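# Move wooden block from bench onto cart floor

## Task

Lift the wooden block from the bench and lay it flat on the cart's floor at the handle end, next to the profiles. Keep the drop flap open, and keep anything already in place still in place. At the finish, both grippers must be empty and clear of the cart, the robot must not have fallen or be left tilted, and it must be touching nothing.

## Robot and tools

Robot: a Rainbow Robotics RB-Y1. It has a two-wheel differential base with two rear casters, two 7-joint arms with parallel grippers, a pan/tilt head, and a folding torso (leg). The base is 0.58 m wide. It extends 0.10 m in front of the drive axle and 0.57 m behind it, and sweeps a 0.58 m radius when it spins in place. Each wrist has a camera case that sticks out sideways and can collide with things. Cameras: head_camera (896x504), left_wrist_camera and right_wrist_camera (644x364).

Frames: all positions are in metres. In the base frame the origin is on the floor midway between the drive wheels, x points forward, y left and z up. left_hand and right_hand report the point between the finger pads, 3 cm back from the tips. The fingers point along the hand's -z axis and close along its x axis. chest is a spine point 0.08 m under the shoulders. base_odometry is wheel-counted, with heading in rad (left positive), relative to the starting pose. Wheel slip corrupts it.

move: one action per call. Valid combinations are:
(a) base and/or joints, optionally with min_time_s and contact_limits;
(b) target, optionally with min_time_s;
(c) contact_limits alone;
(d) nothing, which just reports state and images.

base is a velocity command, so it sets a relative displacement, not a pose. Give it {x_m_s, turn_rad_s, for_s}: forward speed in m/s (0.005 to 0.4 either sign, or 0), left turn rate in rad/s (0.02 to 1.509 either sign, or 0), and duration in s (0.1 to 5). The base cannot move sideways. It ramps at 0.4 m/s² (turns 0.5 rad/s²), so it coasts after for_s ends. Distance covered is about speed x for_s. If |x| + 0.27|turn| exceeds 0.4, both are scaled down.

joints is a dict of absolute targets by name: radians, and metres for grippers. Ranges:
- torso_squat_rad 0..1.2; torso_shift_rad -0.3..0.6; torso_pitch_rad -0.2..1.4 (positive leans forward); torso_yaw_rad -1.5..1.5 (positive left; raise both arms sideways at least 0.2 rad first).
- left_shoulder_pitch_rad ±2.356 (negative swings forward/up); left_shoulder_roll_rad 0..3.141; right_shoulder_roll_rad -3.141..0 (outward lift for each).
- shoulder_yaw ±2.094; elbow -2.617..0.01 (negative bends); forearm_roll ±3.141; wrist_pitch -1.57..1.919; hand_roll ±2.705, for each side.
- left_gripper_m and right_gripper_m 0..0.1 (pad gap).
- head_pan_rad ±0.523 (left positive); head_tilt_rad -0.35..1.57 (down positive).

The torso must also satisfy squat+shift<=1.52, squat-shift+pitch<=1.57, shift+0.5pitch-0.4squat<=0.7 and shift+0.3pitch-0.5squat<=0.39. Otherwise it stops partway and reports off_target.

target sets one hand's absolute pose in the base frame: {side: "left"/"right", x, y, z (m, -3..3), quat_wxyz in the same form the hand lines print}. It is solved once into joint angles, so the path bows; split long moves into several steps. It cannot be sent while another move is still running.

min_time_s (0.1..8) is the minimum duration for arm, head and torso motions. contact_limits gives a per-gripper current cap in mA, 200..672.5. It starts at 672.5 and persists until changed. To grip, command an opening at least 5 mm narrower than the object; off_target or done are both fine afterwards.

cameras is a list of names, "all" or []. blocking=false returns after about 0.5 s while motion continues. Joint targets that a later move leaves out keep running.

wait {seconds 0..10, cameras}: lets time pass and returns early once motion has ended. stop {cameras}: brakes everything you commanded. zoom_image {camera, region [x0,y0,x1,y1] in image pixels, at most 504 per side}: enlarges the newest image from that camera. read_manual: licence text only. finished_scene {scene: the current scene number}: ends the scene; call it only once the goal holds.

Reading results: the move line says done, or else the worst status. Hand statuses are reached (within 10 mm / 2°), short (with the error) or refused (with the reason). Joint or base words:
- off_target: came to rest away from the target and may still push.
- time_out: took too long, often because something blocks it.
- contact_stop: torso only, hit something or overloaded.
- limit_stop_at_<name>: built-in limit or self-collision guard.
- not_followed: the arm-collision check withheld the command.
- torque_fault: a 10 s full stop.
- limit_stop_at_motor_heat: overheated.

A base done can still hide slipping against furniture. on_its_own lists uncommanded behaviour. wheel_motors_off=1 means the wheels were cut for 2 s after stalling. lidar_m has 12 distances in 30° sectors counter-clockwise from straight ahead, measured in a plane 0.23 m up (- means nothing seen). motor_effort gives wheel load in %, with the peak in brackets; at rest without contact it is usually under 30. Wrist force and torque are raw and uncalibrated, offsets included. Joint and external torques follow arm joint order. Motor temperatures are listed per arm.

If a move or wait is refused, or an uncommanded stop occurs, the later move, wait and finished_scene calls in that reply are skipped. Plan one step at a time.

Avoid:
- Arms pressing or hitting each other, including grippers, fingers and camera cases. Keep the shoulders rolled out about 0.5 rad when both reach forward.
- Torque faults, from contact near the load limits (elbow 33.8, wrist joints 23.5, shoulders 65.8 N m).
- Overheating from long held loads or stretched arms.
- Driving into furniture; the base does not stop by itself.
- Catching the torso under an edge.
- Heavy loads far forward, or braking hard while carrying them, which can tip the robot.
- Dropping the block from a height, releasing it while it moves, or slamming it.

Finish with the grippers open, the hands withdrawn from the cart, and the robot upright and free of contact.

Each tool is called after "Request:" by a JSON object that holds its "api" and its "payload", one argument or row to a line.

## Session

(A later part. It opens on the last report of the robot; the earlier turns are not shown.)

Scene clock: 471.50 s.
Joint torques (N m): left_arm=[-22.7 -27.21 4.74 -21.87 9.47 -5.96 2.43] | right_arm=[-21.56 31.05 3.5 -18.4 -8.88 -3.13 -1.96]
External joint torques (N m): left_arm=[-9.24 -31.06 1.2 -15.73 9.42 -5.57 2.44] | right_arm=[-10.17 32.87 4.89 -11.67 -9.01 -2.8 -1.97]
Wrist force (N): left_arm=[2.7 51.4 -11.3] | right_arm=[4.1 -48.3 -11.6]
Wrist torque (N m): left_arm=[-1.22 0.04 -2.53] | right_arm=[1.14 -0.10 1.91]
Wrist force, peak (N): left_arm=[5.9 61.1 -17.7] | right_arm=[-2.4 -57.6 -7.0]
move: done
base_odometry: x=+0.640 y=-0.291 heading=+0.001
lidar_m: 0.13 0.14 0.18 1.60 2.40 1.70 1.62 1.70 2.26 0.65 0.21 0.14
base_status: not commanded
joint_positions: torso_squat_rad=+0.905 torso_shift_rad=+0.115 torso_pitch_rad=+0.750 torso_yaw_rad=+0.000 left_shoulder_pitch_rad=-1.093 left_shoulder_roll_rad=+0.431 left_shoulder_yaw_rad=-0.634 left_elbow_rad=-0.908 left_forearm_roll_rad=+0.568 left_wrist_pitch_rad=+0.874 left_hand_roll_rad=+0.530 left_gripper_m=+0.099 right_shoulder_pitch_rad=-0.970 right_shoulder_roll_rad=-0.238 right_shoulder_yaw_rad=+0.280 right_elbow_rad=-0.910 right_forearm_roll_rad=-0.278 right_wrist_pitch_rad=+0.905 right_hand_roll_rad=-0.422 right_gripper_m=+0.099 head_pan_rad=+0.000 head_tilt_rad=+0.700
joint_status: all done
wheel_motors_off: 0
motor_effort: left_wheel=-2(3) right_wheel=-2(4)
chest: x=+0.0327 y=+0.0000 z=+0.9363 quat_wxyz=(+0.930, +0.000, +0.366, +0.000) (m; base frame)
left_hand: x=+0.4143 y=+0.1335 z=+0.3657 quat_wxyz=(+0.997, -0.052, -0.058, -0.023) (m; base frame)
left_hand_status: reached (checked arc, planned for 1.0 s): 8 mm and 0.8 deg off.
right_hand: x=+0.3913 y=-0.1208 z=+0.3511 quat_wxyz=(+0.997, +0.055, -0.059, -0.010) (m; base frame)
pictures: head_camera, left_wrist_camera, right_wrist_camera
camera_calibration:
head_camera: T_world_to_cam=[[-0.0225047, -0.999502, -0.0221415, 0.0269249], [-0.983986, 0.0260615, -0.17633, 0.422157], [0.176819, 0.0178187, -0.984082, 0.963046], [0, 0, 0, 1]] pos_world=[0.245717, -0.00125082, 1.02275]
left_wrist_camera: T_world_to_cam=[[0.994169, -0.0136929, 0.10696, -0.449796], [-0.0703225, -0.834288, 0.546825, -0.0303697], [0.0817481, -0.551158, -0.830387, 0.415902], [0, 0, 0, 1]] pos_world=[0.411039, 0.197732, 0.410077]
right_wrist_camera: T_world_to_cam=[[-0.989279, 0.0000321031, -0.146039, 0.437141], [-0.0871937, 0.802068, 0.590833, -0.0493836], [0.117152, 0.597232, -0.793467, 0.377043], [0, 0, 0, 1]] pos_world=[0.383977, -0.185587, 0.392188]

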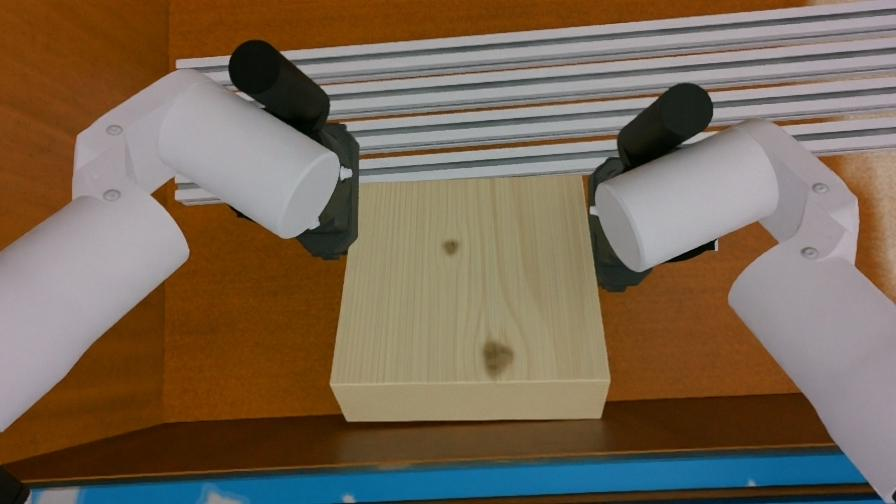

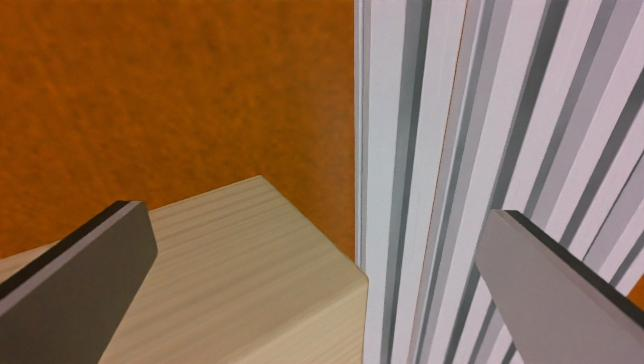

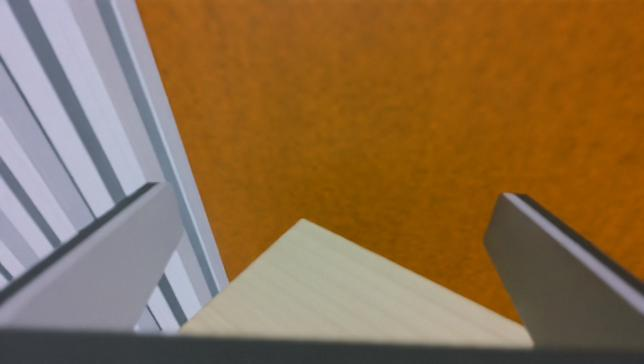

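Request:
{"api": "move", "payload": {
  "target": {"side":"right","x":0.402,"y":-0.1135,"z":0.352,"quat_wxyz":[0.9963,0.0607,-0.0606,-0.0089]},
  "min_time_s": 0.6
}}

Request:
{"api": "move", "payload": {
  "target": {"side":"left","x":0.425,"y":0.126,"z":0.362,"quat_wxyz":[0.9963,-0.0587,-0.0587,-0.0241]},
  "min_time_s": 0.6
}}

Request:
{"api": "move", "payload": {
  "target": {"side":"right","x":0.408,"y":-0.1135,"z":0.347,"quat_wxyz":[0.9963,0.0607,-0.0606,-0.0089]},
  "min_time_s": 0.6
}}

Request:
{"api": "move", "payload": {
  "target": {"side":"left","x":0.429,"y":0.126,"z":0.355,"quat_wxyz":[0.9963,-0.0587,-0.0587,-0.0241]},
  "min_time_s": 0.6,
  "cameras": ["head_camera","left_wrist_camera","right_wrist_camera"]
}}

Scene clock: 477.13 s.
Joint torques (N m): left_arm=[-22.98 -25.88 4.91 -22.06 9.28 -5.66 2.43] | right_arm=[-27.22 29.08 0.04 -19.68 -8.31 -4.34 -1.76]
External joint torques (N m): left_arm=[-9.53 -29.72 1.37 -15.92 9.22 -5.28 2.43] | right_arm=[-15.16 31.06 1.39 -13.09 -8.44 -4.02 -1.77]
Wrist force (N): left_arm=[0.7 49.7 -13.9] | right_arm=[-3.4 -45.7 -10.1]
Wrist torque (N m): left_arm=[-0.67 -0.21 -2.42] | right_arm=[1.12 -0.24 1.81]
Wrist force, peak (N): left_arm=[1.0 53.8 -10.9] | right_arm=[-0.5 -50.2 -11.6]
move: done
base_odometry: x=+0.640 y=-0.291 heading=+0.001
lidar_m: 0.13 0.14 0.19 1.60 2.41 1.70 1.62 1.70 2.27 0.64 0.21 0.15
base_status: not commanded
joint_positions: torso_squat_rad=+0.905 torso_shift_rad=+0.115 torso_pitch_rad=+0.751 torso_yaw_rad=+0.000 left_shoulder_pitch_rad=-1.093 left_shoulder_roll_rad=+0.431 left_shoulder_yaw_rad=-0.634 left_elbow_rad=-0.908 left_forearm_roll_rad=+0.568 left_wrist_pitch_rad=+0.874 left_hand_roll_rad=+0.530 left_gripper_m=+0.099 right_shoulder_pitch_rad=-1.016 right_shoulder_roll_rad=-0.234 right_shoulder_yaw_rad=+0.272 right_elbow_rad=-0.839 right_forearm_roll_rad=-0.295 right_wrist_pitch_rad=+0.883 right_hand_roll_rad=-0.403 right_gripper_m=+0.099 head_pan_rad=+0.000 head_tilt_rad=+0.700
joint_status: all done
wheel_motors_off: 0
motor_effort: left_wheel=+0(3) right_wheel=+1(3)
chest: x=+0.0328 y=+0.0000 z=+0.9363 quat_wxyz=(+0.930, +0.000, +0.367, +0.000) (m; base frame)
left_hand: x=+0.4142 y=+0.1333 z=+0.3656 quat_wxyz=(+0.997, -0.052, -0.058, -0.023) (m; base frame)
right_hand: x=+0.4003 y=-0.1208 z=+0.3500 quat_wxyz=(+0.997, +0.055, -0.059, -0.010) (m; base frame)
right_hand_status: reached (checked arc, planned for 0.6 s): 8 mm and 0.7 deg off.
pictures: none

Scene clock: 478.07 s.
Joint torques (N m): left_arm=[-27.35 -24.74 6.73 -22.29 8.36 -7.36 2.6] | right_arm=[-24.22 29.8 3.66 -18.54 -6.96 -3.08 0.42]
External joint torques (N m): left_arm=[-13.18 -28.55 3.56 -16.47 8.29 -6.98 2.61] | right_arm=[-12.14 31.8 5.01 -11.94 -7.08 -2.75 0.4]
Wrist force (N): left_arm=[-7.9 49.3 -6.1] | right_arm=[5.5 -46.6 -12.2]
Wrist torque (N m): left_arm=[-1.07 0.19 -2.64] | right_arm=[1.13 0.19 -0.69]
Wrist force, peak (N): left_arm=[0.9 58.9 -16.5] | right_arm=[-4.1 -56.9 -1.1]
move: done
base_odometry: x=+0.640 y=-0.291 heading=+0.001
lidar_m: 0.12 0.14 0.18 1.61 2.39 1.70 1.62 1.69 2.27 0.66 0.21 0.14
base_status: not commanded
joint_positions: torso_squat_rad=+0.905 torso_shift_rad=+0.115 torso_pitch_rad=+0.751 torso_yaw_rad=+0.000 left_shoulder_pitch_rad=-1.145 left_shoulder_roll_rad=+0.397 left_shoulder_yaw_rad=-0.623 left_elbow_rad=-0.785 left_forearm_roll_rad=+0.601 left_wrist_pitch_rad=+0.832 left_hand_roll_rad=+0.470 left_gripper_m=+0.099 right_shoulder_pitch_rad=-1.017 right_shoulder_roll_rad=-0.234 right_shoulder_yaw_rad=+0.271 right_elbow_rad=-0.840 right_forearm_roll_rad=-0.295 right_wrist_pitch_rad=+0.883 right_hand_roll_rad=-0.404 right_gripper_m=+0.099 head_pan_rad=+0.000 head_tilt_rad=+0.700
joint_status: all done
wheel_motors_off: 0
motor_effort: left_wheel=+1(1) right_wheel=-1(2)
chest: x=+0.0327 y=+0.0001 z=+0.9363 quat_wxyz=(+0.930, +0.000, +0.367, +0.000) (m; base frame)
left_hand: x=+0.4234 y=+0.1334 z=+0.3603 quat_wxyz=(+0.997, -0.052, -0.057, -0.023) (m; base frame)
left_hand_status: reached (checked arc, planned for 0.6 s): 8 mm and 0.8 deg off.
right_hand: x=+0.4011 y=-0.1207 z=+0.3503 quat_wxyz=(+0.997, +0.055, -0.059, -0.010) (m; base frame)
pictures: none

Scene clock: 479.00 s.
Joint torques (N m): left_arm=[-25.09 -25.68 5.89 -21.91 9.14 -5.7 2.55] | right_arm=[-26.64 29.87 -0.16 -18.58 -7.86 -4.02 -1.54]
External joint torques (N m): left_arm=[-10.9 -29.49 2.71 -16.08 9.07 -5.31 2.55] | right_arm=[-14 31.97 1.05 -12.26 -7.98 -3.7 -1.55]
Wrist force (N): left_arm=[0.1 49.5 -13.5] | right_arm=[-2.2 -46.2 -8.6]
Wrist torque (N m): left_arm=[-0.84 -0.20 -2.44] | right_arm=[1.19 -0.06 1.69]
Wrist force, peak (N): left_arm=[-1.5 53.3 -8.3] | right_arm=[-1.7 -50.6 -11.8]
move: done
base_odometry: x=+0.640 y=-0.291 heading=+0.001
lidar_m: 0.13 0.14 0.19 1.60 2.40 1.70 1.63 1.70 2.29 0.66 0.20 0.14
base_status: not commanded
joint_positions: torso_squat_rad=+0.905 torso_shift_rad=+0.115 torso_pitch_rad=+0.751 torso_yaw_rad=+0.000 left_shoulder_pitch_rad=-1.145 left_shoulder_roll_rad=+0.397 left_shoulder_yaw_rad=-0.623 left_elbow_rad=-0.785 left_forearm_roll_rad=+0.601 left_wrist_pitch_rad=+0.831 left_hand_roll_rad=+0.470 left_gripper_m=+0.099 right_shoulder_pitch_rad=-1.065 right_shoulder_roll_rad=-0.224 right_shoulder_yaw_rad=+0.263 right_elbow_rad=-0.741 right_forearm_roll_rad=-0.311 right_wrist_pitch_rad=+0.837 right_hand_roll_rad=-0.379 right_gripper_m=+0.099 head_pan_rad=+0.000 head_tilt_rad=+0.700
joint_status: all done
wheel_motors_off: 0
motor_effort: left_wheel=+1(1) right_wheel=-1(2)
chest: x=+0.0327 y=+0.0001 z=+0.9363 quat_wxyz=(+0.930, +0.000, +0.367, +0.000) (m; base frame)
left_hand: x=+0.4240 y=+0.1334 z=+0.3606 quat_wxyz=(+0.997, -0.052, -0.058, -0.023) (m; base frame)
right_hand: x=+0.4066 y=-0.1209 z=+0.3453 quat_wxyz=(+0.997, +0.055, -0.059, -0.010) (m; base frame)
right_hand_status: reached (checked arc, planned for 0.6 s): 8 mm and 0.7 deg off.
pictures: none

Scene clock: 479.93 s.
Joint torques (N m): left_arm=[-25.81 -25.83 6.01 -21.44 8.9 -5.69 2.44] | right_arm=[-26.24 29.95 1.62 -19.07 -7.33 -3.32 -0.83]
External joint torques (N m): left_arm=[-11.18 -29.52 3.27 -15.95 8.83 -5.31 2.45] | right_arm=[-13.59 32.05 2.84 -12.74 -7.45 -3 -0.83]
Wrist force (N): left_arm=[-3.0 49.6 -9.0] | right_arm=[1.3 -46.7 -11.3]
Wrist torque (N m): left_arm=[-1.05 0.11 -2.56] | right_arm=[1.11 -0.23 0.52]
Wrist force, peak (N): left_arm=[-2.5 60.1 -11.5] | right_arm=[-1.9 -55.8 -3.4]
move: done
base_odometry: x=+0.640 y=-0.291 heading=+0.001
lidar_m: 0.12 0.14 0.19 1.60 2.40 1.71 1.62 1.70 2.26 0.65 0.21 0.14
base_status: not commanded
joint_positions: torso_squat_rad=+0.905 torso_shift_rad=+0.115 torso_pitch_rad=+0.751 torso_yaw_rad=+0.000 left_shoulder_pitch_rad=-1.187 left_shoulder_roll_rad=+0.362 left_shoulder_yaw_rad=-0.613 left_elbow_rad=-0.664 left_forearm_roll_rad=+0.629 left_wrist_pitch_rad=+0.780 left_hand_roll_rad=+0.414 left_gripper_m=+0.099 right_shoulder_pitch_rad=-1.065 right_shoulder_roll_rad=-0.224 right_shoulder_yaw_rad=+0.263 right_elbow_rad=-0.741 right_forearm_roll_rad=-0.311 right_wrist_pitch_rad=+0.837 right_hand_roll_rad=-0.379 right_gripper_m=+0.099 head_pan_rad=+0.000 head_tilt_rad=+0.700
joint_status: all done
wheel_motors_off: 0
motor_effort: left_wheel=+0(1) right_wheel=+0(3)
chest: x=+0.0327 y=+0.0001 z=+0.9363 quat_wxyz=(+0.930, +0.000, +0.367, +0.000) (m; base frame)
left_hand: x=+0.4278 y=+0.1335 z=+0.3536 quat_wxyz=(+0.997, -0.052, -0.058, -0.023) (m; base frame)
left_hand_status: reached (checked arc, planned for 0.6 s): 8 mm and 0.7 deg off.
right_hand: x=+0.4067 y=-0.1208 z=+0.3454 quat_wxyz=(+0.997, +0.055, -0.059, -0.010) (m; base frame)
pictures: head_camera, left_wrist_camera, right_wrist_camera
camera_calibration:
head_camera: T_world_to_cam=[[-0.0225072, -0.999502, -0.0221399, 0.0269239], [-0.984003, 0.0260619, -0.176233, 0.422062], [0.176722, 0.0178193, -0.984099, 0.963088], [0, 0, 0, 1]] pos_world=[0.245718, -0.00125082, 1.02275]
left_wrist_camera: T_world_to_cam=[[0.994247, -0.0137877, 0.106221, -0.461632], [-0.0700334, -0.834021, 0.547269, -0.0231022], [0.0810447, -0.55156, -0.830189, 0.404968], [0, 0, 0, 1]] pos_world=[0.424538, 0.197731, 0.397878]
right_wrist_camera: T_world_to_cam=[[-0.989269, 0.000973808, -0.146103, 0.451739], [-0.0864958, 0.802013, 0.591011, -0.0449534], [0.117752, 0.597306, -0.793322, 0.370492], [0, 0, 0, 1]] pos_world=[0.399377, -0.185684, 0.386488]

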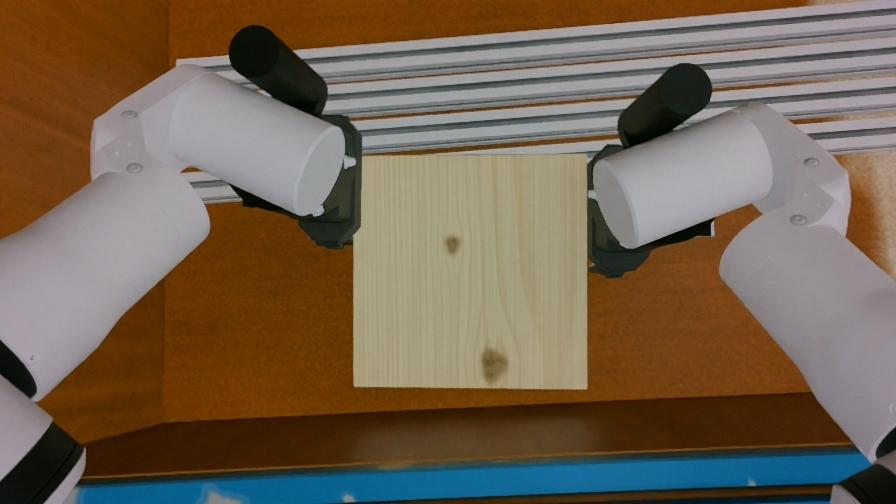

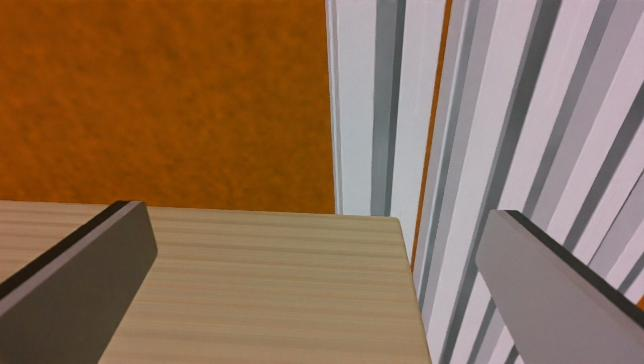

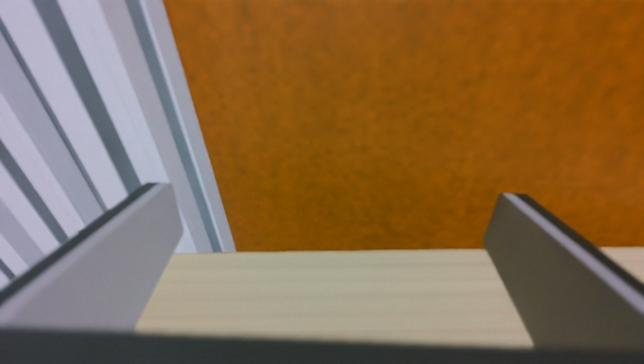

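Request:
{"api": "move", "payload": {
  "target": {"side":"right","x":0.398,"y":-0.1130,"z":0.347,"quat_wxyz":[0.9963,0.0607,-0.0606,-0.0089]},
  "min_time_s": 0.6
}}

Request:
{"api": "move", "payload": {
  "target": {"side":"left","x":0.417,"y":0.126,"z":0.355,"quat_wxyz":[0.9963,-0.0587,-0.0587,-0.0241]},
  "min_time_s": 0.6
}}

Request:
{"api": "move", "payload": {
  "target": {"side":"right","x":0.387,"y":-0.1130,"z":0.347,"quat_wxyz":[0.9963,0.0607,-0.0606,-0.0089]},
  "min_time_s": 0.6
}}

Request:
{"api": "move", "payload": {
  "target": {"side":"left","x":0.405,"y":0.126,"z":0.355,"quat_wxyz":[0.9963,-0.0587,-0.0587,-0.0241]},
  "min_time_s": 0.6,
  "cameras": ["head_camera","left_wrist_camera","right_wrist_camera"]
}}

Scene clock: 484.97 s.
Joint torques (N m): left_arm=[-30.66 -24.88 6.61 -23.21 8.5 -7.99 2.62] | right_arm=[-17.9 35.77 9.31 -17.29 -6.67 -1.54 2.08]
External joint torques (N m): left_arm=[-16.06 -28.56 3.88 -17.73 8.43 -7.61 2.63] | right_arm=[-5.79 37.72 10.57 -10.84 -6.79 -1.22 2.08]
Wrist force (N): left_arm=[-14.2 48.9 -5.0] | right_arm=[14.5 -49.7 -10.7]
Wrist torque (N m): left_arm=[-1.07 0.20 -2.74] | right_arm=[1.22 0.73 -2.43]
Wrist force, peak (N): left_arm=[-9.1 51.6 -1.9] | right_arm=[13.3 -53.4 -8.8]
move: done
base_odometry: x=+0.640 y=-0.291 heading=+0.001
lidar_m: 0.12 0.12 0.19 1.60 2.38 1.72 1.63 1.70 2.28 0.65 0.20 0.14
base_status: not commanded
joint_positions: torso_squat_rad=+0.905 torso_shift_rad=+0.115 torso_pitch_rad=+0.750 torso_yaw_rad=+0.000 left_shoulder_pitch_rad=-1.186 left_shoulder_roll_rad=+0.362 left_shoulder_yaw_rad=-0.613 left_elbow_rad=-0.664 left_forearm_roll_rad=+0.629 left_wrist_pitch_rad=+0.780 left_hand_roll_rad=+0.414 left_gripper_m=+0.099 right_shoulder_pitch_rad=-1.028 right_shoulder_roll_rad=-0.227 right_shoulder_yaw_rad=+0.269 right_elbow_rad=-0.798 right_forearm_roll_rad=-0.298 right_wrist_pitch_rad=+0.855 right_hand_roll_rad=-0.397 right_gripper_m=+0.099 head_pan_rad=+0.000 head_tilt_rad=+0.700
joint_status: all done
wheel_motors_off: 0
motor_effort: left_wheel=-1(1) right_wheel=-1(3)
chest: x=+0.0327 y=+0.0001 z=+0.9363 quat_wxyz=(+0.930, +0.000, +0.366, +0.000) (m; base frame)
left_hand: x=+0.4269 y=+0.1338 z=+0.3531 quat_wxyz=(+0.997, -0.052, -0.057, -0.023) (m; base frame)
right_hand: x=+0.3992 y=-0.1207 z=+0.3453 quat_wxyz=(+0.997, +0.055, -0.059, -0.011) (m; base frame)
right_hand_status: reached (checked arc, planned for 0.6 s): 8 mm and 0.7 deg off.
pictures: none

Scene clock: 485.90 s.
Joint torques (N m): left_arm=[-23.29 -27.05 3.76 -22.27 9.18 -5.25 2.87] | right_arm=[-24.31 32.35 3.48 -20.12 -8.2 -4 -1.5]
External joint torques (N m): left_arm=[-9.29 -30.67 0.81 -16.6 9.1 -4.88 2.88] | right_arm=[-12.25 34.27 4.74 -13.7 -8.32 -3.68 -1.5]
Wrist force (N): left_arm=[0.9 47.7 -9.5] | right_arm=[-2.1 -46.7 -11.1]
Wrist torque (N m): left_arm=[-0.92 0.14 -2.56] | right_arm=[1.09 -0.15 1.54]
Wrist force, peak (N): left_arm=[-7.2 57.6 -8.7] | right_arm=[4.0 -55.0 -11.1]
move: done
base_odometry: x=+0.640 y=-0.291 heading=+0.001
lidar_m: 0.13 0.14 0.20 1.60 2.39 1.71 1.62 1.69 2.27 0.64 0.21 0.14
base_status: not commanded
joint_positions: torso_squat_rad=+0.905 torso_shift_rad=+0.115 torso_pitch_rad=+0.750 torso_yaw_rad=+0.000 left_shoulder_pitch_rad=-1.145 left_shoulder_roll_rad=+0.380 left_shoulder_yaw_rad=-0.623 left_elbow_rad=-0.741 left_forearm_roll_rad=+0.609 left_wrist_pitch_rad=+0.804 left_hand_roll_rad=+0.450 left_gripper_m=+0.099 right_shoulder_pitch_rad=-1.026 right_shoulder_roll_rad=-0.226 right_shoulder_yaw_rad=+0.271 right_elbow_rad=-0.798 right_forearm_roll_rad=-0.298 right_wrist_pitch_rad=+0.855 right_hand_roll_rad=-0.396 right_gripper_m=+0.099 head_pan_rad=+0.000 head_tilt_rad=+0.700
joint_status: all done
wheel_motors_off: 0
motor_effort: left_wheel=+0(1) right_wheel=+0(3)
chest: x=+0.0327 y=+0.0001 z=+0.9363 quat_wxyz=(+0.930, +0.000, +0.366, +0.000) (m; base frame)
left_hand: x=+0.4168 y=+0.1335 z=+0.3526 quat_wxyz=(+0.997, -0.053, -0.054, -0.023) (m; base frame)
left_hand_status: reached (checked arc, planned for 0.6 s): 8 mm and 0.9 deg off.
right_hand: x=+0.3975 y=-0.1207 z=+0.3445 quat_wxyz=(+0.997, +0.055, -0.057, -0.010) (m; base frame)
pictures: none

Scene clock: 486.83 s.
Joint torques (N m): left_arm=[-29.3 -25.12 6.25 -23.37 8.37 -8.05 2.92] | right_arm=[-17 35 10.14 -17.5 -6.83 -1.96 2.11]
External joint torques (N m): left_arm=[-15.34 -28.74 3.31 -17.72 8.29 -7.69 2.93] | right_arm=[-5.75 36.72 11.46 -10.88 -6.96 -1.63 2.09]
Wrist force (N): left_arm=[-12.9 49.1 -5.2] | right_arm=[13.3 -49.2 -10.3]
Wrist torque (N m): left_arm=[-1.11 0.19 -2.77] | right_arm=[1.22 0.67 -2.41]
Wrist force, peak (N): left_arm=[-7.0 54.2 -1.7] | right_arm=[14.2 -54.6 -9.3]
move: done
base_odometry: x=+0.640 y=-0.291 heading=+0.001
lidar_m: 0.13 0.13 0.19 1.58 2.41 1.71 1.63 1.69 2.27 0.64 0.21 0.13
base_status: not commanded
joint_positions: torso_squat_rad=+0.905 torso_shift_rad=+0.115 torso_pitch_rad=+0.750 torso_yaw_rad=+0.000 left_shoulder_pitch_rad=-1.144 left_shoulder_roll_rad=+0.380 left_shoulder_yaw_rad=-0.623 left_elbow_rad=-0.741 left_forearm_roll_rad=+0.609 left_wrist_pitch_rad=+0.805 left_hand_roll_rad=+0.450 left_gripper_m=+0.099 right_shoulder_pitch_rad=-0.969 right_shoulder_roll_rad=-0.232 right_shoulder_yaw_rad=+0.281 right_elbow_rad=-0.886 right_forearm_roll_rad=-0.275 right_wrist_pitch_rad=+0.878 right_hand_roll_rad=-0.423 right_gripper_m=+0.099 head_pan_rad=+0.000 head_tilt_rad=+0.700
joint_status: all done
wheel_motors_off: 0
motor_effort: left_wheel=+0(1) right_wheel=-2(3)
chest: x=+0.0327 y=+0.0001 z=+0.9364 quat_wxyz=(+0.930, +0.000, +0.366, +0.000) (m; base frame)
left_hand: x=+0.4155 y=+0.1335 z=+0.3520 quat_wxyz=(+0.997, -0.053, -0.052, -0.023) (m; base frame)
right_hand: x=+0.3877 y=-0.1208 z=+0.3459 quat_wxyz=(+0.997, +0.055, -0.060, -0.011) (m; base frame)
right_hand_status: reached (checked arc, planned for 0.6 s): 8 mm and 0.7 deg off.
pictures: none

Scene clock: 487.77 s.
Joint torques (N m): left_arm=[-22.3 -26.8 2.76 -22.37 8.88 -5.96 2.82] | right_arm=[-24.03 31.41 3.95 -20.43 -8.14 -4.07 -1.53]
External joint torques (N m): left_arm=[-9.21 -30.35 -0.47 -16.43 8.82 -5.58 2.82] | right_arm=[-12.84 33.1 5.26 -13.83 -8.26 -3.74 -1.54]
Wrist force (N): left_arm=[0.6 47.0 -9.4] | right_arm=[-3.3 -46.2 -11.7]
Wrist torque (N m): left_arm=[-0.91 0.12 -2.54] | right_arm=[1.14 -0.24 1.65]
Wrist force, peak (N): left_arm=[-6.1 61.4 -9.6] | right_arm=[3.9 -58.0 -11.4]
move: done
base_odometry: x=+0.640 y=-0.291 heading=+0.001
lidar_m: 0.13 0.14 0.20 1.60 2.41 1.71 1.63 1.70 2.27 0.64 0.20 0.14
base_status: not commanded
joint_positions: torso_squat_rad=+0.905 torso_shift_rad=+0.115 torso_pitch_rad=+0.750 torso_yaw_rad=+0.000 left_shoulder_pitch_rad=-1.085 left_shoulder_roll_rad=+0.408 left_shoulder_yaw_rad=-0.638 left_elbow_rad=-0.856 left_forearm_roll_rad=+0.564 left_wrist_pitch_rad=+0.828 left_hand_roll_rad=+0.517 left_gripper_m=+0.099 right_shoulder_pitch_rad=-0.967 right_shoulder_roll_rad=-0.231 right_shoulder_yaw_rad=+0.283 right_elbow_rad=-0.885 right_forearm_roll_rad=-0.274 right_wrist_pitch_rad=+0.879 right_hand_roll_rad=-0.422 right_gripper_m=+0.099 head_pan_rad=+0.000 head_tilt_rad=+0.700
joint_status: all done
wheel_motors_off: 0
motor_effort: left_wheel=+0(1) right_wheel=-1(2)
chest: x=+0.0327 y=+0.0001 z=+0.9363 quat_wxyz=(+0.930, +0.000, +0.366, +0.000) (m; base frame)
left_hand: x=+0.4045 y=+0.1335 z=+0.3534 quat_wxyz=(+0.997, -0.053, -0.057, -0.023) (m; base frame)
left_hand_status: reached (checked arc, planned for 0.6 s): 8 mm and 0.7 deg off.
right_hand: x=+0.3859 y=-0.1206 z=+0.3451 quat_wxyz=(+0.997, +0.055, -0.059, -0.010) (m; base frame)
pictures: head_camera, left_wrist_camera, right_wrist_camera
camera_calibration:
head_camera: T_world_to_cam=[[-0.0225047, -0.999502, -0.0221415, 0.0269249], [-0.983986, 0.0260615, -0.17633, 0.422157], [0.176819, 0.0178187, -0.984082, 0.963046], [0, 0, 0, 1]] pos_world=[0.245717, -0.00125082, 1.02275]
left_wrist_camera: T_world_to_cam=[[0.994411, -0.0141955, 0.104618, -0.437901], [-0.0695388, -0.833676, 0.547858, -0.0251743], [0.0794403, -0.552071, -0.830004, 0.407439], [0, 0, 0, 1]] pos_world=[0.401336, 0.197732, 0.39778]
right_wrist_camera: T_world_to_cam=[[-0.989416, 0.000389396, -0.145103, 0.430675], [-0.0863015, 0.802323, 0.590618, -0.0466788], [0.11665, 0.596889, -0.793798, 0.373053], [0, 0, 0, 1]] pos_world=[0.378572, -0.185388, 0.386191]

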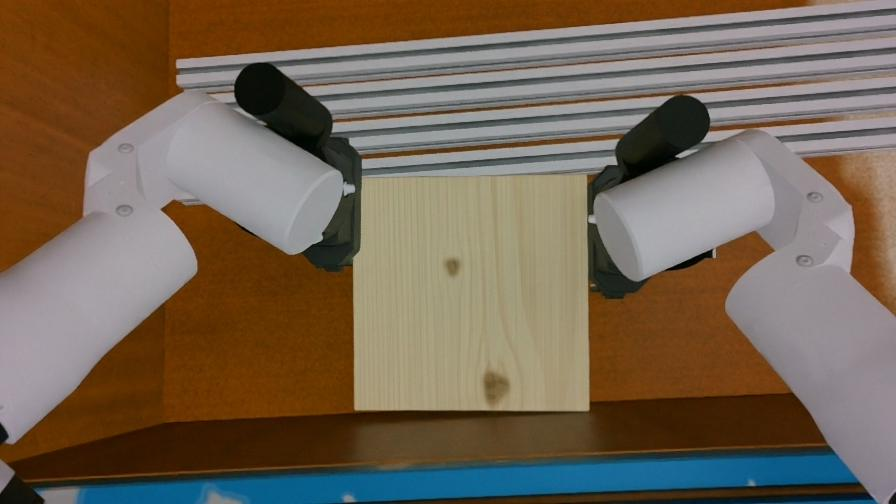

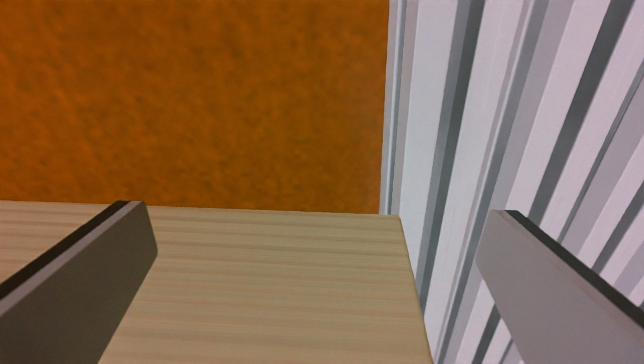

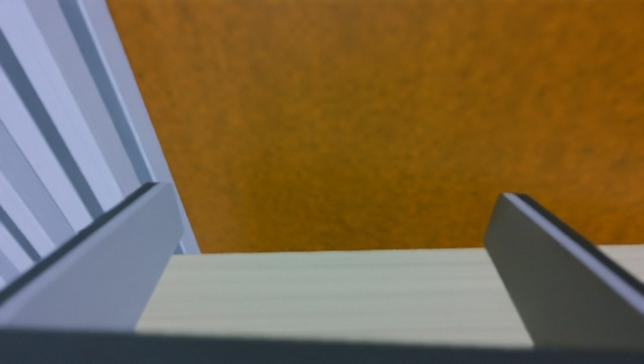

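Request:
{"api": "move", "payload": {
  "target": {"side":"right","x":0.379,"y":-0.1130,"z":0.347,"quat_wxyz":[0.9963,0.0607,-0.0606,-0.0089]},
  "min_time_s": 0.6
}}

Request:
{"api": "move", "payload": {
  "target": {"side":"left","x":0.397,"y":0.126,"z":0.352,"quat_wxyz":[0.9963,-0.0587,-0.0587,-0.0241]},
  "min_time_s": 0.6,
  "cameras": ["head_camera","left_wrist_camera","right_wrist_camera"]
}}

Scene clock: 490.40 s.
Joint torques (N m): left_arm=[-23.47 -25.81 3.3 -22.2 8.45 -6.84 2.8] | right_arm=[-10.53 35.81 8.93 -14.63 -9.8 -0.23 -1.31]
External joint torques (N m): left_arm=[-10.39 -29.36 0.07 -16.27 8.38 -6.46 2.8] | right_arm=[0.26 37.38 10.26 -7.94 -9.93 0.11 -1.32]
Wrist force (N): left_arm=[-4.3 47.9 -8.1] | right_arm=[22.5 -49.9 -13.8]
Wrist torque (N m): left_arm=[-1.03 0.09 -2.55] | right_arm=[1.15 0.55 1.13]
Wrist force, peak (N): left_arm=[-4.0 49.8 -9.2] | right_arm=[16.5 -51.3 -18.5]
move: done
base_odometry: x=+0.640 y=-0.291 heading=+0.001
lidar_m: 0.13 0.14 0.19 1.60 2.40 1.71 1.62 1.70 2.27 0.65 0.22 0.14
base_status: not commanded
joint_positions: torso_squat_rad=+0.905 torso_shift_rad=+0.115 torso_pitch_rad=+0.750 torso_yaw_rad=+0.000 left_shoulder_pitch_rad=-1.084 left_shoulder_roll_rad=+0.408 left_shoulder_yaw_rad=-0.638 left_elbow_rad=-0.856 left_forearm_roll_rad=+0.564 left_wrist_pitch_rad=+0.828 left_hand_roll_rad=+0.517 left_gripper_m=+0.099 right_shoulder_pitch_rad=-0.940 right_shoulder_roll_rad=-0.234 right_shoulder_yaw_rad=+0.288 right_elbow_rad=-0.927 right_forearm_roll_rad=-0.263 right_wrist_pitch_rad=+0.887 right_hand_roll_rad=-0.433 right_gripper_m=+0.099 head_pan_rad=+0.000 head_tilt_rad=+0.700
joint_status: all done
wheel_motors_off: 0
motor_effort: left_wheel=+0(2) right_wheel=-2(3)
chest: x=+0.0327 y=+0.0001 z=+0.9364 quat_wxyz=(+0.930, +0.000, +0.366, +0.000) (m; base frame)
left_hand: x=+0.4043 y=+0.1334 z=+0.3534 quat_wxyz=(+0.997, -0.053, -0.057, -0.023) (m; base frame)
right_hand: x=+0.3812 y=-0.1203 z=+0.3460 quat_wxyz=(+0.997, +0.055, -0.061, -0.010) (m; base frame)
right_hand_status: reached (checked arc, planned for 0.6 s): 8 mm and 0.6 deg off.
pictures: none

Scene clock: 491.33 s.
Joint torques (N m): left_arm=[-13.43 -30.82 -1.54 -20.21 9.84 -5.08 2.84] | right_arm=[-14.62 34.14 6.85 -16.17 -9.47 -1.09 -1.38]
External joint torques (N m): left_arm=[-0.73 -34.29 -4.77 -14.22 9.79 -4.69 2.85] | right_arm=[-3.85 35.71 8.18 -9.49 -9.6 -0.76 -1.39]
Wrist force (N): left_arm=[11.9 50.8 3.3] | right_arm=[14.6 -48.1 -20.2]
Wrist torque (N m): left_arm=[-1.25 1.06 -2.52] | right_arm=[0.93 -0.03 1.53]
Wrist force, peak (N): left_arm=[14.0 54.9 0.5] | right_arm=[21.3 -49.2 -20.0]
move: done
base_odometry: x=+0.640 y=-0.291 heading=+0.001
lidar_m: 0.12 0.13 0.18 1.60 2.41 1.70 1.63 1.68 2.27 0.65 0.20 0.14
base_status: not commanded
joint_positions: torso_squat_rad=+0.905 torso_shift_rad=+0.115 torso_pitch_rad=+0.750 torso_yaw_rad=+0.000 left_shoulder_pitch_rad=-1.063 left_shoulder_roll_rad=+0.412 left_shoulder_yaw_rad=-0.642 left_elbow_rad=-0.880 left_forearm_roll_rad=+0.547 left_wrist_pitch_rad=+0.824 left_hand_roll_rad=+0.534 left_gripper_m=+0.099 right_shoulder_pitch_rad=-0.939 right_shoulder_roll_rad=-0.233 right_shoulder_yaw_rad=+0.288 right_elbow_rad=-0.927 right_forearm_roll_rad=-0.263 right_wrist_pitch_rad=+0.888 right_hand_roll_rad=-0.433 right_gripper_m=+0.099 head_pan_rad=+0.000 head_tilt_rad=+0.700
joint_status: all done
wheel_motors_off: 0
motor_effort: left_wheel=-4(5) right_wheel=-7(9)
chest: x=+0.0326 y=+0.0001 z=+0.9364 quat_wxyz=(+0.930, +0.000, +0.366, +0.000) (m; base frame)
left_hand: x=+0.3985 y=+0.1336 z=+0.3515 quat_wxyz=(+0.997, -0.053, -0.059, -0.023) (m; base frame)
left_hand_status: reached (checked arc, planned for 0.6 s): 8 mm and 0.7 deg off.
right_hand: x=+0.3804 y=-0.1202 z=+0.3458 quat_wxyz=(+0.997, +0.055, -0.060, -0.010) (m; base frame)
pictures: head_camera, left_wrist_camera, right_wrist_camera
camera_calibration:
head_camera: T_world_to_cam=[[-0.0223842, -0.999502, -0.0222291, 0.0269865], [-0.983936, 0.0259637, -0.176623, 0.422381], [0.177112, 0.0179184, -0.984028, 0.963132], [0, 0, 0, 1]] pos_world=[0.245617, -0.00125136, 1.02295]
left_wrist_camera: T_world_to_cam=[[0.994061, -0.0137262, 0.107952, -0.432802], [-0.0710091, -0.83353, 0.547892, -0.0238868], [0.0824611, -0.552304, -0.829555, 0.404998], [0, 0, 0, 1]] pos_world=[0.395139, 0.197831, 0.395778]
right_wrist_camera: T_world_to_cam=[[-0.988912, 0.000294358, -0.148501, 0.426345], [-0.0885235, 0.801732, 0.591092, -0.0472172], [0.119232, 0.597684, -0.792816, 0.372796], [0, 0, 0, 1]] pos_world=[0.372989, -0.185084, 0.386781]

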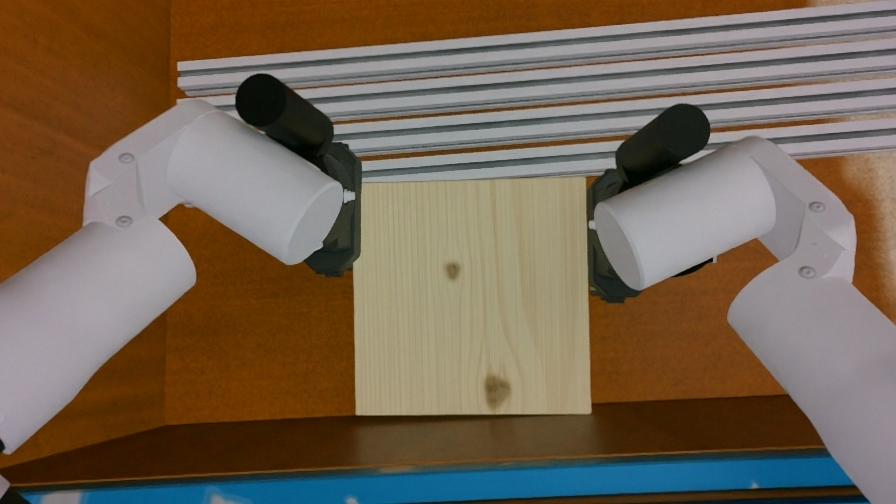

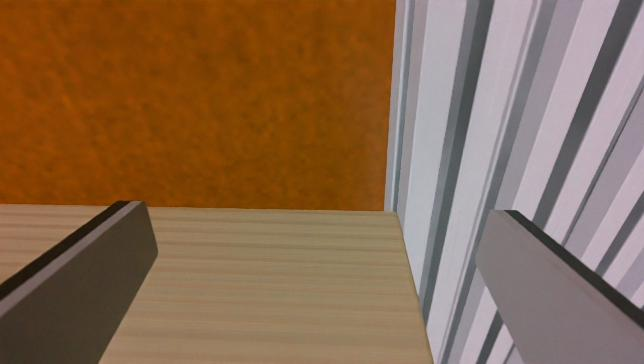

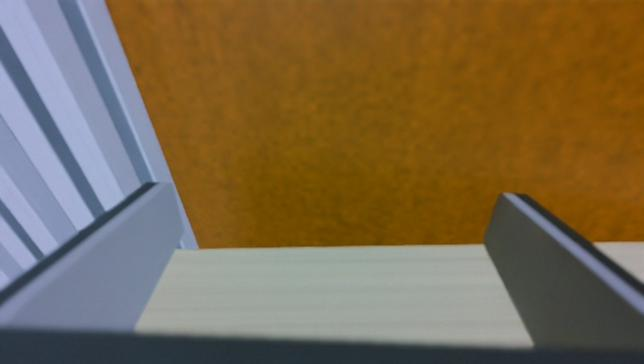

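Request:
{"api": "move", "payload": {
  "target": {"side":"right","x":0.382,"y":-0.1170,"z":0.340,"quat_wxyz":[0.9963,0.0607,-0.0606,-0.0089]},
  "min_time_s": 0.8
}}

Request:
{"api": "move", "payload": {
  "target": {"side":"right","x":0.382,"y":-0.126,"z":0.340,"quat_wxyz":[0.9963,0.0607,-0.0606,-0.0089]},
  "min_time_s": 1.2,
  "cameras": ["head_camera","left_wrist_camera","right_wrist_camera"]
}}

Scene clock: 496.03 s.
Joint torques (N m): left_arm=[-19.45 -24.44 2.06 -20.85 8.67 -4.75 2.52] | right_arm=[-16.88 26.28 1.58 -13.75 -6.99 -1.79 -1.15]
External joint torques (N m): left_arm=[-6.79 -27.86 -1.17 -14.87 8.61 -4.36 2.52] | right_arm=[-5.86 27.99 2.84 -7.3 -7.11 -1.45 -1.16]
Wrist force (N): left_arm=[2.4 42.7 -15.8] | right_arm=[5.6 -35.7 -8.4]
Wrist torque (N m): left_arm=[-0.28 -0.41 -2.14] | right_arm=[0.85 0.09 1.16]
Wrist force, peak (N): left_arm=[8.2 54.3 -10.6] | right_arm=[15.0 -48.4 -20.4]
move: done
base_odometry: x=+0.640 y=-0.291 heading=+0.001
lidar_m: 0.11 0.14 0.19 1.61 2.40 1.71 1.62 1.70 2.27 0.65 0.21 0.13
base_status: not commanded
joint_positions: torso_squat_rad=+0.905 torso_shift_rad=+0.115 torso_pitch_rad=+0.750 torso_yaw_rad=+0.000 left_shoulder_pitch_rad=-1.062 left_shoulder_roll_rad=+0.410 left_shoulder_yaw_rad=-0.643 left_elbow_rad=-0.880 left_forearm_roll_rad=+0.547 left_wrist_pitch_rad=+0.824 left_hand_roll_rad=+0.534 left_gripper_m=+0.099 right_shoulder_pitch_rad=-0.965 right_shoulder_roll_rad=-0.229 right_shoulder_yaw_rad=+0.282 right_elbow_rad=-0.857 right_forearm_roll_rad=-0.280 right_wrist_pitch_rad=+0.846 right_hand_roll_rad=-0.410 right_gripper_m=+0.099 head_pan_rad=+0.000 head_tilt_rad=+0.700
joint_status: all done
wheel_motors_off: 0
motor_effort: left_wheel=-3(5) right_wheel=-5(9)
chest: x=+0.0327 y=+0.0001 z=+0.9364 quat_wxyz=(+0.930, +0.000, +0.366, +0.000) (m; base frame)
left_hand: x=+0.3970 y=+0.1328 z=+0.3508 quat_wxyz=(+0.997, -0.053, -0.057, -0.023) (m; base frame)
right_hand: x=+0.3821 y=-0.1228 z=+0.3391 quat_wxyz=(+0.997, +0.056, -0.060, -0.009) (m; base frame)
right_hand_status: reached (checked arc, planned for 0.8 s): 6 mm and 0.5 deg off.
pictures: none

Scene clock: 497.57 s.
Joint torques (N m): left_arm=[-17.45 -14.95 2.18 -16.27 6 -3.21 1.52] | right_arm=[-12.49 9.42 -0.85 -11.68 -3.74 -0.57 -0.33]
External joint torques (N m): left_arm=[-4.78 -18.29 -1.03 -10.26 5.94 -2.82 1.53] | right_arm=[-1.61 11.42 0.5 -5.22 -3.85 -0.24 -0.34]
Wrist force (N): left_arm=[3.2 26.7 -16.4] | right_arm=[3.3 -17.5 -11.0]
Wrist torque (N m): left_arm=[0.27 -0.44 -1.25] | right_arm=[0.27 -0.01 0.49]
Wrist force, peak (N): left_arm=[2.2 43.4 -16.5] | right_arm=[6.7 -36.4 -8.7]
move: done
base_odometry: x=+0.640 y=-0.291 heading=+0.001
lidar_m: 0.13 0.13 0.19 1.60 2.39 1.69 1.63 1.70 2.27 0.64 0.21 0.14
base_status: not commanded
joint_positions: torso_squat_rad=+0.905 torso_shift_rad=+0.115 torso_pitch_rad=+0.750 torso_yaw_rad=+0.000 left_shoulder_pitch_rad=-1.062 left_shoulder_roll_rad=+0.408 left_shoulder_yaw_rad=-0.643 left_elbow_rad=-0.881 left_forearm_roll_rad=+0.548 left_wrist_pitch_rad=+0.824 left_hand_roll_rad=+0.534 left_gripper_m=+0.099 right_shoulder_pitch_rad=-0.954 right_shoulder_roll_rad=-0.242 right_shoulder_yaw_rad=+0.277 right_elbow_rad=-0.871 right_forearm_roll_rad=-0.298 right_wrist_pitch_rad=+0.848 right_hand_roll_rad=-0.392 right_gripper_m=+0.099 head_pan_rad=+0.000 head_tilt_rad=+0.700
joint_status: all done
wheel_motors_off: 0
motor_effort: left_wheel=-3(5) right_wheel=-7(9)
chest: x=+0.0327 y=+0.0001 z=+0.9364 quat_wxyz=(+0.930, +0.000, +0.366, +0.000) (m; base frame)
left_hand: x=+0.3969 y=+0.1305 z=+0.3511 quat_wxyz=(+0.997, -0.055, -0.058, -0.023) (m; base frame)
right_hand: x=+0.3820 y=-0.1284 z=+0.3395 quat_wxyz=(+0.996, +0.058, -0.060, -0.009) (m; base frame)
right_hand_status: reached (checked arc, planned for 1.2 s): 3 mm and 0.3 deg off.
pictures: head_camera, left_wrist_camera, right_wrist_camera
camera_calibration:
head_camera: T_world_to_cam=[[-0.0223875, -0.999502, -0.0222256, 0.0269815], [-0.983971, 0.0259628, -0.176429, 0.422173], [0.176918, 0.0179196, -0.984062, 0.963118], [0, 0, 0, 1]] pos_world=[0.245617, -0.00125137, 1.02285]
left_wrist_camera: T_world_to_cam=[[0.994271, -0.0145312, 0.105897, -0.430486], [-0.0709399, -0.830784, 0.552055, -0.0282333], [0.0799559, -0.556405, -0.827056, 0.403736], [0, 0, 0, 1]] pos_world=[0.393736, 0.194929, 0.395085]
right_wrist_camera: T_world_to_cam=[[-0.988885, -0.000859304, -0.148683, 0.42687], [-0.0903003, 0.79791, 0.595974, -0.0382379], [0.118123, 0.602776, -0.789119, 0.37234], [0, 0, 0, 1]] pos_world=[0.37469, -0.193561, 0.380078]

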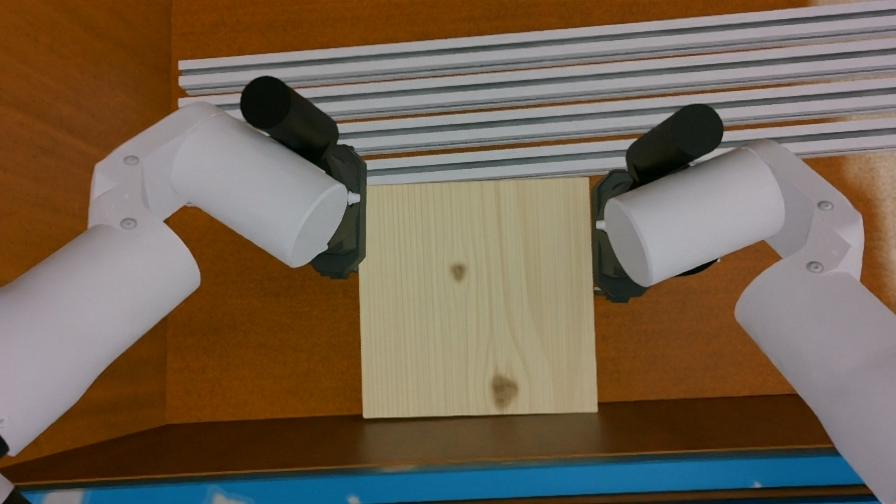

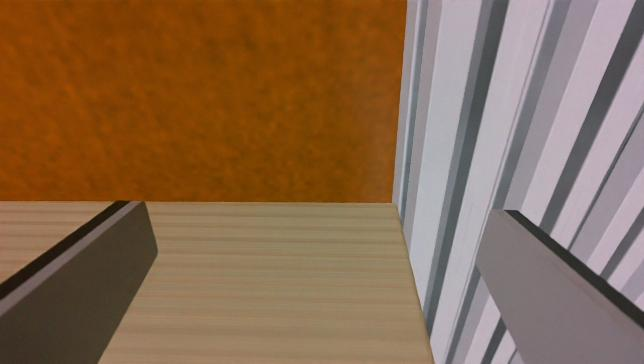

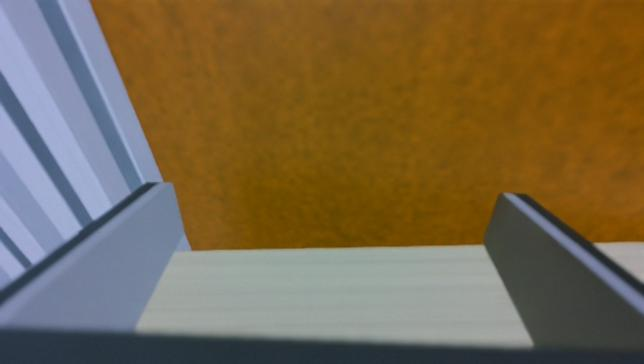

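Request:
{"api": "move", "payload": {
  "target": {"side":"right","x":0.382,"y":-0.136,"z":0.340,"quat_wxyz":[0.9963,0.0607,-0.0606,-0.0089]},
  "min_time_s": 1.2
}}

Request:
{"api": "move", "payload": {
  "target": {"side":"right","x":0.382,"y":-0.165,"z":0.345,"quat_wxyz":[0.9963,0.0607,-0.0606,-0.0089]},
  "min_time_s": 1.2
}}

Request:
{"api": "move", "payload": {
  "target": {"side":"left","x":0.395,"y":0.165,"z":0.350,"quat_wxyz":[0.9963,-0.0587,-0.0587,-0.0241]},
  "min_time_s": 1.2,
  "cameras": ["head_camera","left_wrist_camera","right_wrist_camera"]
}}

Scene clock: 501.67 s.
Joint torques (N m): left_arm=[-12.7 1.17 2.88 -6.6 0.33 -1.01 0.27] | right_arm=[-9.14 -3.82 -3.74 -7.39 -0.41 -0.11 0.31]
External joint torques (N m): left_arm=[0.02 -2.06 -0.32 -0.54 0.26 -0.61 0.28] | right_arm=[1.58 -1.45 -2.29 -0.95 -0.52 0.23 0.3]
Wrist force (N): left_arm=[-0.5 2.9 -7.4] | right_arm=[-0.5 2.2 -4.2]
Wrist torque (N m): left_arm=[-0.48 0.11 0.04] | right_arm=[-0.28 0.11 -0.23]
Wrist force, peak (N): left_arm=[4.3 27.3 -16.9] | right_arm=[3.2 -17.4 -11.7]
move: done
base_odometry: x=+0.640 y=-0.291 heading=+0.001
lidar_m: 0.12 0.14 0.18 1.61 2.41 1.72 1.63 1.70 2.27 0.63 0.22 0.14
base_status: not commanded
joint_positions: torso_squat_rad=+0.905 torso_shift_rad=+0.115 torso_pitch_rad=+0.750 torso_yaw_rad=+0.000 left_shoulder_pitch_rad=-1.064 left_shoulder_roll_rad=+0.404 left_shoulder_yaw_rad=-0.643 left_elbow_rad=-0.884 left_forearm_roll_rad=+0.549 left_wrist_pitch_rad=+0.823 left_hand_roll_rad=+0.534 left_gripper_m=+0.099 right_shoulder_pitch_rad=-0.943 right_shoulder_roll_rad=-0.257 right_shoulder_yaw_rad=+0.272 right_elbow_rad=-0.885 right_forearm_roll_rad=-0.319 right_wrist_pitch_rad=+0.849 right_hand_roll_rad=-0.372 right_gripper_m=+0.099 head_pan_rad=+0.000 head_tilt_rad=+0.700
joint_status: all done
wheel_motors_off: 0
motor_effort: left_wheel=+0(4) right_wheel=-3(7)
chest: x=+0.0326 y=+0.0001 z=+0.9364 quat_wxyz=(+0.930, +0.000, +0.366, +0.000) (m; base frame)
left_hand: x=+0.3971 y=+0.1262 z=+0.3521 quat_wxyz=(+0.996, -0.059, -0.058, -0.024) (m; base frame)
right_hand: x=+0.3821 y=-0.1356 z=+0.3400 quat_wxyz=(+0.996, +0.061, -0.061, -0.009) (m; base frame)
right_hand_status: reached (checked arc, planned for 1.2 s): 0 mm and 0.0 deg off.
pictures: none

Scene clock: 503.20 s.
Joint torques (N m): left_arm=[-12.85 1.38 3.18 -6.52 0.3 -0.95 0.26] | right_arm=[-8.99 -5.21 -3.67 -7.5 -0.16 -0.13 0.2]
External joint torques (N m): left_arm=[-0.13 -1.84 -0.02 -0.46 0.23 -0.55 0.27] | right_arm=[1.09 -1.5 -1.79 -1.02 -0.25 0.2 0.19]
Motor temperatures (°C): left_arm=[32 30 31 40 37 35 38] | right_arm=[35 33 31 34 39 37 34]
Wrist force (N): left_arm=[-0.2 2.4 -7.1] | right_arm=[-0.8 1.4 -4.4]
Wrist torque (N m): left_arm=[-0.40 0.11 0.03] | right_arm=[-0.18 0.07 -0.24]
Wrist force, peak (N): left_arm=[0.0 2.5 -8.5] | right_arm=[-1.0 1.5 -5.2]
move: done
base_odometry: x=+0.640 y=-0.291 heading=+0.001
lidar_m: 0.13 0.12 0.20 1.60 2.40 1.71 1.62 1.69 2.27 0.64 0.19 0.14
base_status: not commanded
joint_positions: torso_squat_rad=+0.905 torso_shift_rad=+0.115 torso_pitch_rad=+0.750 torso_yaw_rad=+0.000 left_shoulder_pitch_rad=-1.064 left_shoulder_roll_rad=+0.404 left_shoulder_yaw_rad=-0.643 left_elbow_rad=-0.884 left_forearm_roll_rad=+0.549 left_wrist_pitch_rad=+0.823 left_hand_roll_rad=+0.534 left_gripper_m=+0.099 right_shoulder_pitch_rad=-0.897 right_shoulder_roll_rad=-0.316 right_shoulder_yaw_rad=+0.248 right_elbow_rad=-0.957 right_forearm_roll_rad=-0.374 right_wrist_pitch_rad=+0.877 right_hand_roll_rad=-0.317 right_gripper_m=+0.099 head_pan_rad=+0.000 head_tilt_rad=+0.700
joint_status: all done
wheel_motors_off: 0
motor_effort: left_wheel=-1(1) right_wheel=-1(4)
chest: x=+0.0326 y=+0.0001 z=+0.9364 quat_wxyz=(+0.930, +0.000, +0.366, +0.000) (m; base frame)
left_hand: x=+0.3971 y=+0.1262 z=+0.3521 quat_wxyz=(+0.996, -0.059, -0.058, -0.024) (m; base frame)
right_hand: x=+0.3821 y=-0.1646 z=+0.3448 quat_wxyz=(+0.996, +0.061, -0.060, -0.009) (m; base frame)
right_hand_status: reached (checked arc, planned for 1.2 s): 0 mm and 0.0 deg off.
pictures: none

Scene clock: 504.73 s.
Joint torques (N m): left_arm=[-10.66 4.12 5.47 -6.23 0.39 -1.03 -0.27] | right_arm=[-8.84 -5.11 -3.85 -7.46 -0.33 -0.07 0.21]
External joint torques (N m): left_arm=[1.29 -0.84 1.91 -0.49 0.31 -0.63 -0.27] | right_arm=[1.25 -1.4 -1.97 -0.98 -0.42 0.26 0.2]
Wrist force (N): left_arm=[0.0 2.6 -7.6] | right_arm=[-0.5 1.6 -4.6]
Wrist torque (N m): left_arm=[-0.39 0.14 0.08] | right_arm=[-0.19 0.10 -0.20]
Wrist force, peak (N): left_arm=[-0.3 2.6 -8.5] | right_arm=[-1.3 1.9 -5.0]
move: done
base_odometry: x=+0.640 y=-0.291 heading=+0.001
lidar_m: 0.13 0.14 0.19 1.60 2.41 1.71 1.63 1.70 2.28 0.65 0.20 0.14
base_status: not commanded
joint_positions: torso_squat_rad=+0.905 torso_shift_rad=+0.115 torso_pitch_rad=+0.750 torso_yaw_rad=+0.000 left_shoulder_pitch_rad=-1.017 left_shoulder_roll_rad=+0.480 left_shoulder_yaw_rad=-0.621 left_elbow_rad=-0.919 left_forearm_roll_rad=+0.616 left_wrist_pitch_rad=+0.802 left_hand_roll_rad=+0.458 left_gripper_m=+0.099 right_shoulder_pitch_rad=-0.897 right_shoulder_roll_rad=-0.316 right_shoulder_yaw_rad=+0.248 right_elbow_rad=-0.957 right_forearm_roll_rad=-0.374 right_wrist_pitch_rad=+0.877 right_hand_roll_rad=-0.317 right_gripper_m=+0.099 head_pan_rad=+0.000 head_tilt_rad=+0.700
joint_status: all done
wheel_motors_off: 0
motor_effort: left_wheel=+0(1) right_wheel=-1(3)
chest: x=+0.0326 y=+0.0001 z=+0.9364 quat_wxyz=(+0.930, +0.000, +0.366, +0.000) (m; base frame)
left_hand: x=+0.3951 y=+0.1649 z=+0.3500 quat_wxyz=(+0.996, -0.059, -0.059, -0.024) (m; base frame)
left_hand_status: reached (checked arc, planned for 1.2 s): 0 mm and 0.0 deg off.
right_hand: x=+0.3821 y=-0.1646 z=+0.3448 quat_wxyz=(+0.996, +0.061, -0.060, -0.009) (m; base frame)
pictures: head_camera, left_wrist_camera, right_wrist_camera
camera_calibration:
head_camera: T_world_to_cam=[[-0.0224974, -0.999502, -0.0221464, 0.0269257], [-0.983934, 0.0260605, -0.176622, 0.422263], [0.177111, 0.017817, -0.98403, 0.963054], [0, 0, 0, 1]] pos_world=[0.245517, -0.00125082, 1.02285]
left_wrist_camera: T_world_to_cam=[[0.994008, -0.0157317, 0.108165, -0.428547], [-0.073734, -0.827021, 0.557315, -0.00054946], [0.0806871, -0.561951, -0.823226, 0.42143], [0, 0, 0, 1]] pos_world=[0.391935, 0.229627, 0.393592]
right_wrist_camera: T_world_to_cam=[[-0.988886, -0.00111405, -0.148675, 0.427635], [-0.0910915, 0.794854, 0.599925, -0.0141676], [0.117506, 0.6068, -0.786121, 0.398282], [0, 0, 0, 1]] pos_world=[0.374791, -0.22994, 0.385175]

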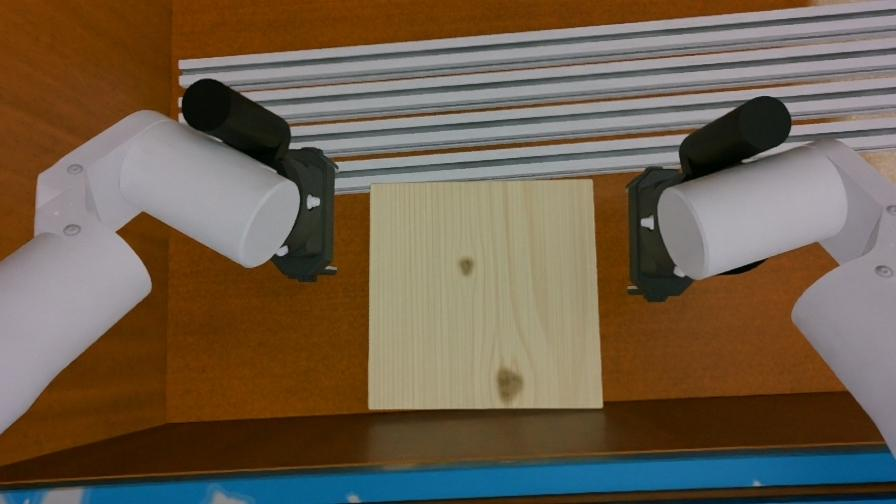

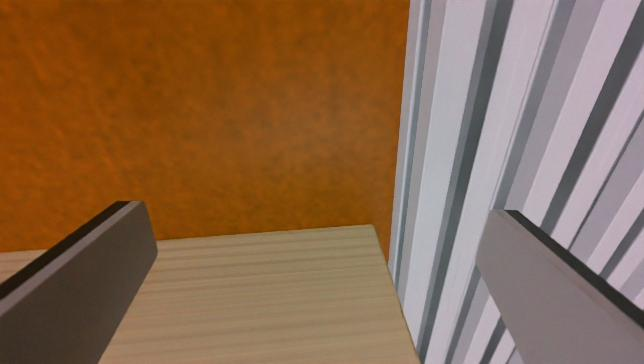

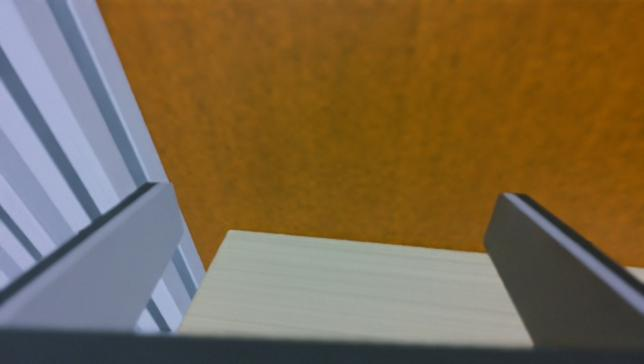

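Request:
{"api": "zoom_image", "payload": {
  "camera": "left_wrist_camera",
  "region": [300, 160, 500, 360]
}}

Request:
{"api": "zoom_image", "payload": {
  "camera": "right_wrist_camera",
  "region": [120, 160, 320, 360]
}}

Request:
{"api": "zoom_image", "payload": {
  "camera": "head_camera",
  "region": [330, 130, 650, 450]
}}

Scaled by 2.520 from the camera's 644x364 image, which has a finer 1265x715 frame.

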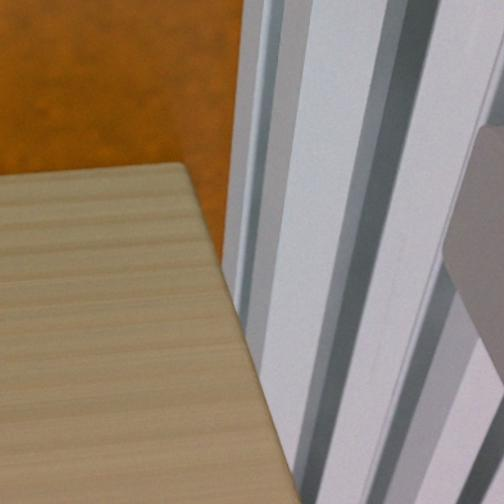

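Scaled by 2.520 from the camera's 644x364 image, which has a finer 1265x715 frame.

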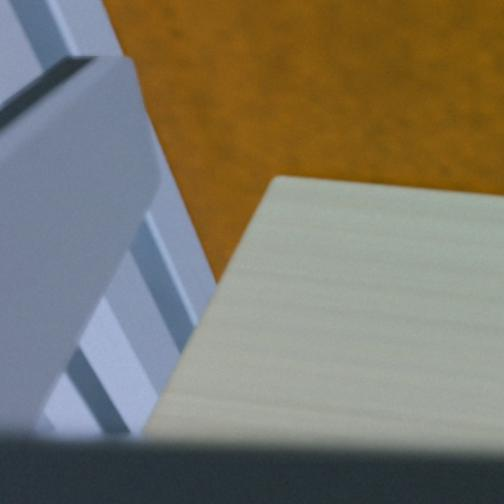

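Scaled by 1.575 from the camera's 896x504 image, which has a finer 1280x720 frame.

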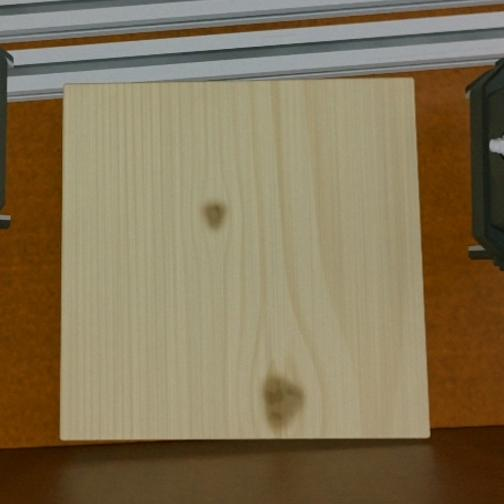

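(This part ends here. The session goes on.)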